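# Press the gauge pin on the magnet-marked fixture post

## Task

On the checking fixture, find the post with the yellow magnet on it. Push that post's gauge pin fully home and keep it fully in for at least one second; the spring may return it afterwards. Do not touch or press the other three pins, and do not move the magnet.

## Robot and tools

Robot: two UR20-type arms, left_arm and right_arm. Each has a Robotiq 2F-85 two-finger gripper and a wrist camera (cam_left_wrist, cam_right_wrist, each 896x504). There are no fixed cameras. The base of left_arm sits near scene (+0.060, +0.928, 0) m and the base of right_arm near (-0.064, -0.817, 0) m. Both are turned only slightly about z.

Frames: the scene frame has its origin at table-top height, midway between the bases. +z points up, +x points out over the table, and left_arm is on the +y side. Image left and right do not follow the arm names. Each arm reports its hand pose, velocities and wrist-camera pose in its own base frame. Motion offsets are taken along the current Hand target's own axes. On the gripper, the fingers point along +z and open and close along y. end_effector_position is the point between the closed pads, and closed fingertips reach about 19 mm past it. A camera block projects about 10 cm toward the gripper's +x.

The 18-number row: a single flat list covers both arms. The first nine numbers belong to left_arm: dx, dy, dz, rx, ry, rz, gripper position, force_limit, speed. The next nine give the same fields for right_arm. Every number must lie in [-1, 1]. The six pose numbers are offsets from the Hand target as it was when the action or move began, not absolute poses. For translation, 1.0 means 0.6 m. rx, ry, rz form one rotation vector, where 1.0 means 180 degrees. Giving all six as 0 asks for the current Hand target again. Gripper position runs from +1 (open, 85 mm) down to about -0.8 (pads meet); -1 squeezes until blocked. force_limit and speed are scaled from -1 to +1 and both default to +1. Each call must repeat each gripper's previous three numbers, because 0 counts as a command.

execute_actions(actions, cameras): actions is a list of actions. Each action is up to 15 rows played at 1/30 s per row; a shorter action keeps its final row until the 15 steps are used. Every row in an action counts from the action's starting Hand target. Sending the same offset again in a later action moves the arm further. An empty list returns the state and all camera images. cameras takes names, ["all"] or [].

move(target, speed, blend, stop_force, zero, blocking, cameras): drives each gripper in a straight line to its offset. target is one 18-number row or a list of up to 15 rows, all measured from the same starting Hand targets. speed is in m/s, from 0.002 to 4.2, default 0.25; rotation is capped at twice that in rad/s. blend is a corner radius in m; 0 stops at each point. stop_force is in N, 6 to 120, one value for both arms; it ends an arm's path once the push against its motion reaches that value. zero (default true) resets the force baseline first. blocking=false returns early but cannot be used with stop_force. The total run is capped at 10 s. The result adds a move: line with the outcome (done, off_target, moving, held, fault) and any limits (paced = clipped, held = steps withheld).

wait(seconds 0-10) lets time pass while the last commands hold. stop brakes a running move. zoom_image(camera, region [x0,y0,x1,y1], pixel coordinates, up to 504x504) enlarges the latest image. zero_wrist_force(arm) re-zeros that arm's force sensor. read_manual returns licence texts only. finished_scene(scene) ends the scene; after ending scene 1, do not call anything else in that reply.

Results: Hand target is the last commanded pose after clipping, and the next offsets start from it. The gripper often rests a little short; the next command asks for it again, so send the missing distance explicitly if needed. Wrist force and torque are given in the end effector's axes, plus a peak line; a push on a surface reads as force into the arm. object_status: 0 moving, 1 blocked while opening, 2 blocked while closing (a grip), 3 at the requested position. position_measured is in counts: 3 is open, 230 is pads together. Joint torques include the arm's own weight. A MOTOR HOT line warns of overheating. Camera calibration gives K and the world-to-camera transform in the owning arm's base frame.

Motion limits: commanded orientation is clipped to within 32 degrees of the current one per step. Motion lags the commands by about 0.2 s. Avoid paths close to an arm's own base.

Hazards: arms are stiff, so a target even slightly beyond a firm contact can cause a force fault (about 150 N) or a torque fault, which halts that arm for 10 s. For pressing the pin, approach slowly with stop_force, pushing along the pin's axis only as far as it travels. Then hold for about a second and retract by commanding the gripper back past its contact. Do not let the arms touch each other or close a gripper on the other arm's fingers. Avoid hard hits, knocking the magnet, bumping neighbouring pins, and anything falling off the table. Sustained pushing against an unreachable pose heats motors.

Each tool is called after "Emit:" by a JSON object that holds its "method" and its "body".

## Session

Emit:
{"method": "execute_actions", "body": {"actions": []}}

Scene clock: 0.00 s.
left_arm: end_effector_position=(+0.3071, -0.4220, +0.1602) position_measured=3 object_status=3 end_effector_quat_wxyz=(+0.066, +0.956, -0.074, +0.275) | right_arm: end_effector_position=(+0.4900, -0.3027, +0.2369) position_measured=3 object_status=3 end_effector_quat_wxyz=(+0.548, -0.467, -0.511, -0.471)
Joint positions: left_arm=[-1.763 -1.739 2.857 -2.766 -1.003 1.555] | right_arm=[2.511 -2.074 -2.06 -2.212 2.389 -0.015]
Joint velocities: within noise
Joint torques (N m): no reading
Motor temperatures (°C): left_arm=[24 35 26 38 34 33] | right_arm=[28 35 35 36 33 38]
Wrist force (N): no reading
Wrist torque (N m): no reading
Wrist force, peak (N): no reading
Hand target: left_arm +0.3071, -0.4220, +0.1602; +0.066, +0.956, -0.074, +0.275 | right_arm +0.4900, -0.3027, +0.2369; +0.548, -0.467, -0.511, -0.471
Tool commands: left_gripper/position=+1.0 left_gripper/force_limit=+1.0 left_gripper/speed=+1.0 right_gripper/position=+1.0 right_gripper/force_limit=+1.0 right_gripper/speed=+1.0
camera_calibration:
cam_left_wrist: T_world_to_cam=[[-0.204299, -0.976285, 0.0716159, -0.353754], [-0.955218, 0.182823, -0.232669, 0.427195], [0.214058, -0.115943, -0.969916, 0.170568], [0, 0, 0, 1]] pos_world=[0.299281, -0.40369, 0.290166]
cam_right_wrist: T_world_to_cam=[[0.98966, 0.130322, -0.059914, -0.419077], [-0.0206188, -0.284112, -0.958569, 0.167032], [-0.141945, 0.949893, -0.278487, 0.549542], [0, 0, 0, 1]] pos_world=[0.496192, -0.419935, 0.288044]

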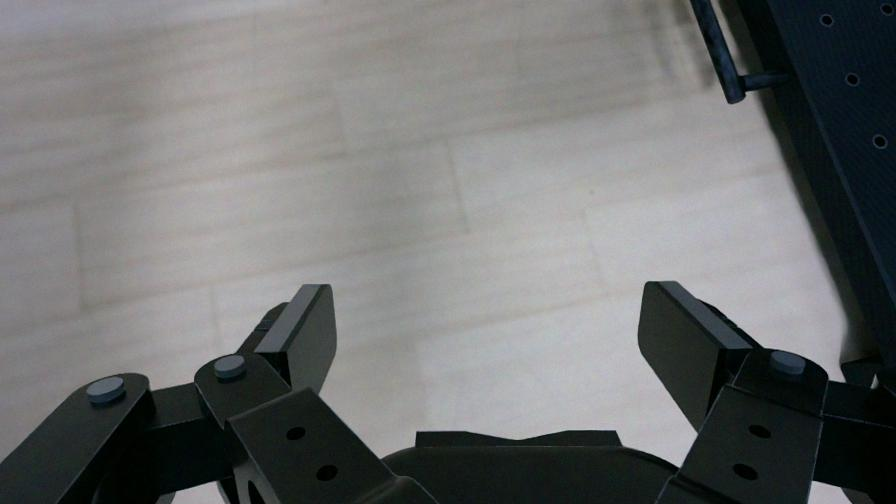

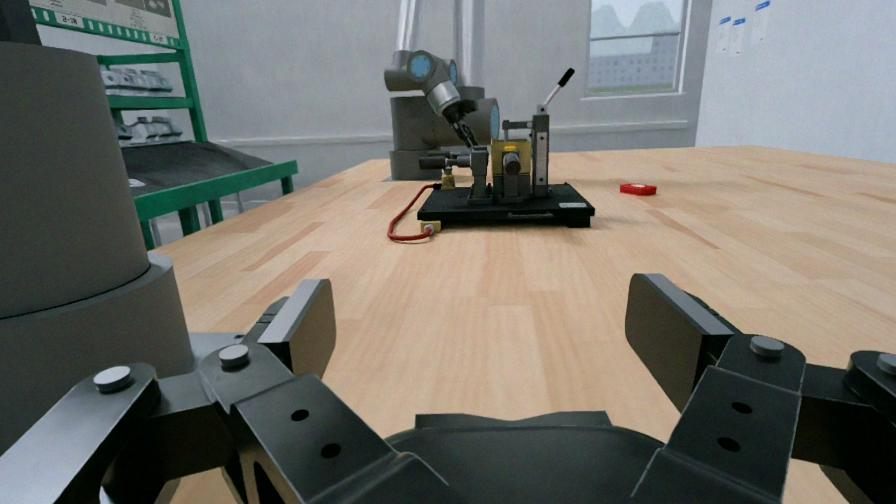

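Emit:
{"method": "zoom_image", "body": {"camera": "cam_right_wrist", "region": [380, 60, 620, 250]}}

Scaled by 2.100 from the camera's 896x504 image, which has a finer 1280x720 frame.

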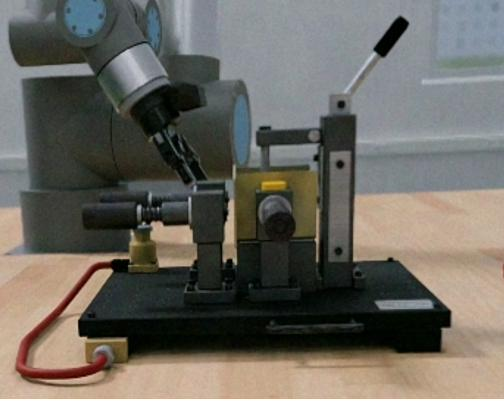

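Emit:
{"method": "move", "body": {"target": [0,0,0,0,0,0,1,1,1,-0.039,0.1202,0.993,-0.0398,-0.1238,-0.0035,-1,1,0], "speed": 0.4, "cameras": ["cam_right_wrist"]}}

Scene clock: 6.73 s.
left_arm: end_effector_position=(+0.3071, -0.4220, +0.1602) position_measured=3 object_status=3 end_effector_quat_wxyz=(+0.066, +0.956, -0.074, +0.275) | right_arm: end_effector_position=(+0.4890, +0.2979, +0.2368) position_measured=232 object_status=3 end_effector_quat_wxyz=(-0.406, +0.579, +0.579, +0.405)
Joint positions: left_arm=[-1.763 -1.739 2.857 -2.766 -1.003 1.555] | right_arm=[3.527 -2.163 -2.75 1.001 2.629 2.44]
Joint torques (N m): left_arm=[0.07 -8.7 -55.05 -10.44 3.46 -1.36] | right_arm=[21.09 91.2 -20.09 14.84 -0.21 6.28]
Wrist force (N): left_arm=[0.1 0.2 -0.3] | right_arm=[-0.9 0.5 0.8]
Wrist torque (N m): left_arm=[0.04 -0.03 0.01] | right_arm=[0.31 0.34 -0.37]
Wrist force, peak (N): left_arm=[0.4 0.1 -0.4] | right_arm=[-0.3 2.3 4.6]
Hand target: left_arm +0.3071, -0.4220, +0.1602; +0.066, +0.956, -0.074, +0.275 | right_arm +0.4890, +0.2979, +0.2368; -0.406, +0.579, +0.579, +0.405
Off the commanded pose: left_arm 0.000 m, 0 deg | right_arm 0.000 m, 0 deg.
move: done
camera_calibration:
cam_right_wrist: T_world_to_cam=[[0.999506, -0.00218916, -0.0313391, -0.46846], [-0.025843, -0.624504, -0.780594, 0.399317], [-0.0178625, 0.781019, -0.624252, 0.0504685], [0, 0, 0, 1]] pos_world=[0.479449, 0.208933, 0.328529]
Images, in order (width x height): cam_right_wrist 896x504.

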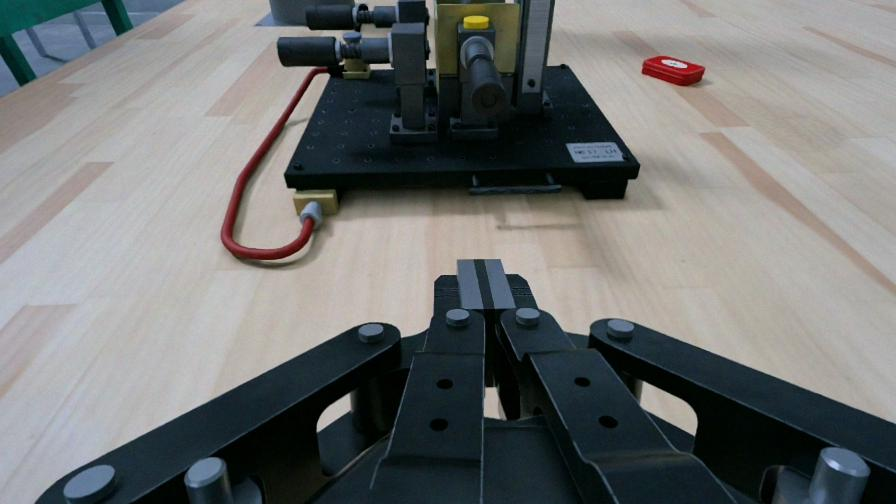

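Emit:
{"method": "move", "body": {"target": [0,0,0,0,0,0,1,1,1,0.0545,0.0383,0.4717,0,0,0,-1,1,0], "speed": 0.3, "cameras": ["cam_right_wrist"]}}

Scene clock: 8.90 s.
left_arm: end_effector_position=(+0.3071, -0.4220, +0.1602) position_measured=3 object_status=3 end_effector_quat_wxyz=(+0.066, +0.956, -0.074, +0.275) | right_arm: end_effector_position=(+0.5117, +0.5749, +0.1709) position_measured=232 object_status=3 end_effector_quat_wxyz=(-0.406, +0.579, +0.579, +0.405)
Joint positions: left_arm=[-1.763 -1.739 2.857 -2.766 -1.003 1.555] | right_arm=[3.967 -2.332 -2.557 1.288 2.263 2.836]
Joint torques (N m): left_arm=[-3.47 -16.32 -55.86 -9.21 3.4 -1.21] | right_arm=[26.32 125.35 8.33 3.64 -1.7 5.65]
Wrist force (N): left_arm=[0.0 0.1 -0.1] | right_arm=[-0.5 0.0 1.3]
Wrist torque (N m): left_arm=[0.01 0.00 0.00] | right_arm=[0.30 0.10 -0.34]
Wrist force, peak (N): left_arm=[0.1 0.0 -0.4] | right_arm=[0.0 -0.1 4.6]
Hand target: left_arm +0.3071, -0.4220, +0.1602; +0.066, +0.956, -0.074, +0.275 | right_arm +0.5117, +0.5751, +0.1708; -0.406, +0.579, +0.579, +0.405
Off the commanded pose: left_arm 0.000 m, 0 deg | right_arm 0.000 m, 0 deg.
move: done
camera_calibration:
cam_right_wrist: T_world_to_cam=[[0.999508, -0.00226425, -0.0312755, -0.492588], [-0.0258417, -0.624441, -0.780644, 0.521495], [-0.0177622, 0.781068, -0.624193, -0.206775], [0, 0, 0, 1]] pos_world=[0.50215, 0.486033, 0.262629]
Images, in order (width x height): cam_right_wrist 896x504.

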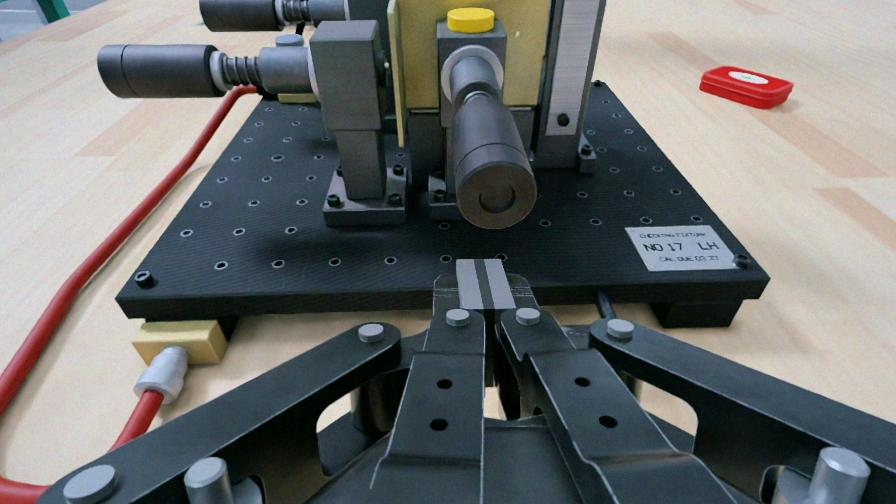

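Emit:
{"method": "move", "body": {"target": [[0,0,0,0,0,0,1,1,1,0.0257,0.0115,0.0705,0,0,0,-1,1,0],[0,0,0,0,0,0,1,1,1,0.0542,0.0108,0.1488,0,0,0,-1,1,0]], "speed": [0.08,0.014], "stop_force": 42}}

Emit:
{"method": "move", "body": {"target": [0,0,0,0,0,0,1,1,1,0.0057,0,0.0157,0,0,0,-1,1,0], "speed": 0.005, "stop_force": 22}}

Emit:
{"method": "wait", "body": {"seconds": 1.1, "cameras": ["cam_right_wrist"]}}

Scene clock: 13.00 s.
left_arm: end_effector_position=(+0.3071, -0.4220, +0.1602) position_measured=3 object_status=3 end_effector_quat_wxyz=(+0.066, +0.956, -0.074, +0.275) | right_arm: end_effector_position=(+0.5183, +0.6488, +0.1709) position_measured=232 object_status=3 end_effector_quat_wxyz=(-0.406, +0.579, +0.579, +0.405)
Joint positions: left_arm=[-1.763 -1.739 2.857 -2.766 -1.003 1.555] | right_arm=[4.044 -2.322 -2.491 1.237 2.194 2.878]
Joint torques (N m): left_arm=[-1.12 -12.69 -56.65 -9.75 2.84 -1.54] | right_arm=[1 136.44 21.1 9.06 4.94 -7.38]
Wrist force (N): left_arm=[-0.1 0.0 -0.2] | right_arm=[-16.8 -8.2 -49.8]
Wrist torque (N m): left_arm=[-0.01 0.02 0.00] | right_arm=[0.64 -0.02 -0.29]
Wrist force, peak (N): left_arm=[0.5 0.1 -0.3] | right_arm=[-29.9 -6.8 -111.6]
Hand target: left_arm +0.3071, -0.4220, +0.1602; +0.066, +0.956, -0.074, +0.275 | right_arm +0.5183, +0.6488, +0.1709; -0.406, +0.579, +0.579, +0.405 (not the last commanded pose)
Off the commanded pose: left_arm 0.000 m, 0 deg | right_arm 0.021 m, 0 deg.
move: contact (right_arm); path passed 1 of 2 targets

Scene clock: 13.97 s.
left_arm: end_effector_position=(+0.3071, -0.4220, +0.1602) position_measured=3 object_status=3 end_effector_quat_wxyz=(+0.066, +0.956, -0.074, +0.275) | right_arm: end_effector_position=(+0.5183, +0.6490, +0.1709) position_measured=232 object_status=3 end_effector_quat_wxyz=(-0.406, +0.579, +0.579, +0.405)
Joint positions: left_arm=[-1.763 -1.739 2.857 -2.766 -1.003 1.555] | right_arm=[4.044 -2.322 -2.491 1.237 2.193 2.878]
Joint torques (N m): left_arm=[2.9 -11.31 -55.32 -9.73 3.17 -1.73] | right_arm=[20.59 138.55 40.03 6.97 6.15 3.4]
Wrist force (N): left_arm=[0.2 -0.2 -0.1] | right_arm=[-23.9 -6.2 -82.7]
Wrist torque (N m): left_arm=[-0.04 -0.02 0.00] | right_arm=[0.66 0.09 -0.28]
Wrist force, peak (N): left_arm=[-0.5 -0.1 -0.2] | right_arm=[-25.1 -6.1 -93.5]
Hand target: left_arm +0.3071, -0.4220, +0.1602; +0.066, +0.956, -0.074, +0.275 | right_arm +0.5183, +0.6490, +0.1709; -0.406, +0.579, +0.579, +0.405 (not the last commanded pose)
Off the commanded pose: left_arm 0.000 m, 0 deg | right_arm 0.010 m, 0 deg.
move: contact (right_arm)

Scene clock: 15.07 s.
left_arm: end_effector_position=(+0.3071, -0.4220, +0.1602) position_measured=3 object_status=3 end_effector_quat_wxyz=(+0.066, +0.956, -0.074, +0.275) | right_arm: end_effector_position=(+0.5183, +0.6490, +0.1709) position_measured=232 object_status=3 end_effector_quat_wxyz=(-0.406, +0.579, +0.579, +0.405)
Joint positions: left_arm=[-1.763 -1.739 2.857 -2.766 -1.003 1.555] | right_arm=[4.044 -2.322 -2.491 1.237 2.193 2.878]
Joint torques (N m): left_arm=[-0.52 -12.36 -56.25 -9.81 2.91 -0.57] | right_arm=[24.39 133.44 35.46 7.2 5.73 2.68]
Wrist force (N): left_arm=[0.0 0.4 -0.3] | right_arm=[-23.7 -6.3 -80.7]
Wrist torque (N m): left_arm=[0.06 0.01 0.00] | right_arm=[0.68 0.10 -0.28]
Wrist force, peak (N): left_arm=[0.0 0.4 -0.3] | right_arm=[-24.6 -6.4 -82.1]
Hand target: left_arm +0.3071, -0.4220, +0.1602; +0.066, +0.956, -0.074, +0.275 | right_arm +0.5183, +0.6490, +0.1709; -0.406, +0.579, +0.579, +0.405 (not the last commanded pose)
Tool commands: left_gripper/position=+1.0 left_gripper/force_limit=+1.0 left_gripper/speed=+1.0 right_gripper/position=-1.0 right_gripper/force_limit=+1.0 right_gripper/speed=+0.0
Off the commanded pose: left_arm 0.000 m, 0 deg | right_arm 0.010 m, 0 deg.
wait: 1.10 s; at rest by 0.17 s
camera_calibration:
cam_right_wrist: T_world_to_cam=[[0.999509, -0.00212358, -0.031262, -0.499], [-0.0257432, -0.624446, -0.780644, 0.567887], [-0.0178637, 0.781065, -0.624194, -0.264483], [0, 0, 0, 1]] pos_world=[0.50865, 0.560133, 0.262629]
Images, in order (width x height): cam_right_wrist 896x504.

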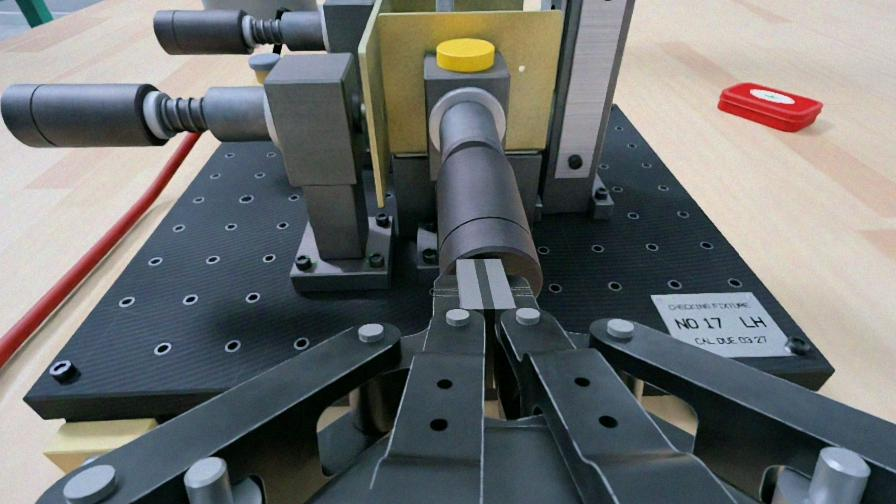

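Fully in, held.

Emit:
{"method": "finished_scene", "body": {"scene": 3}}

The scene is finished: the task was done.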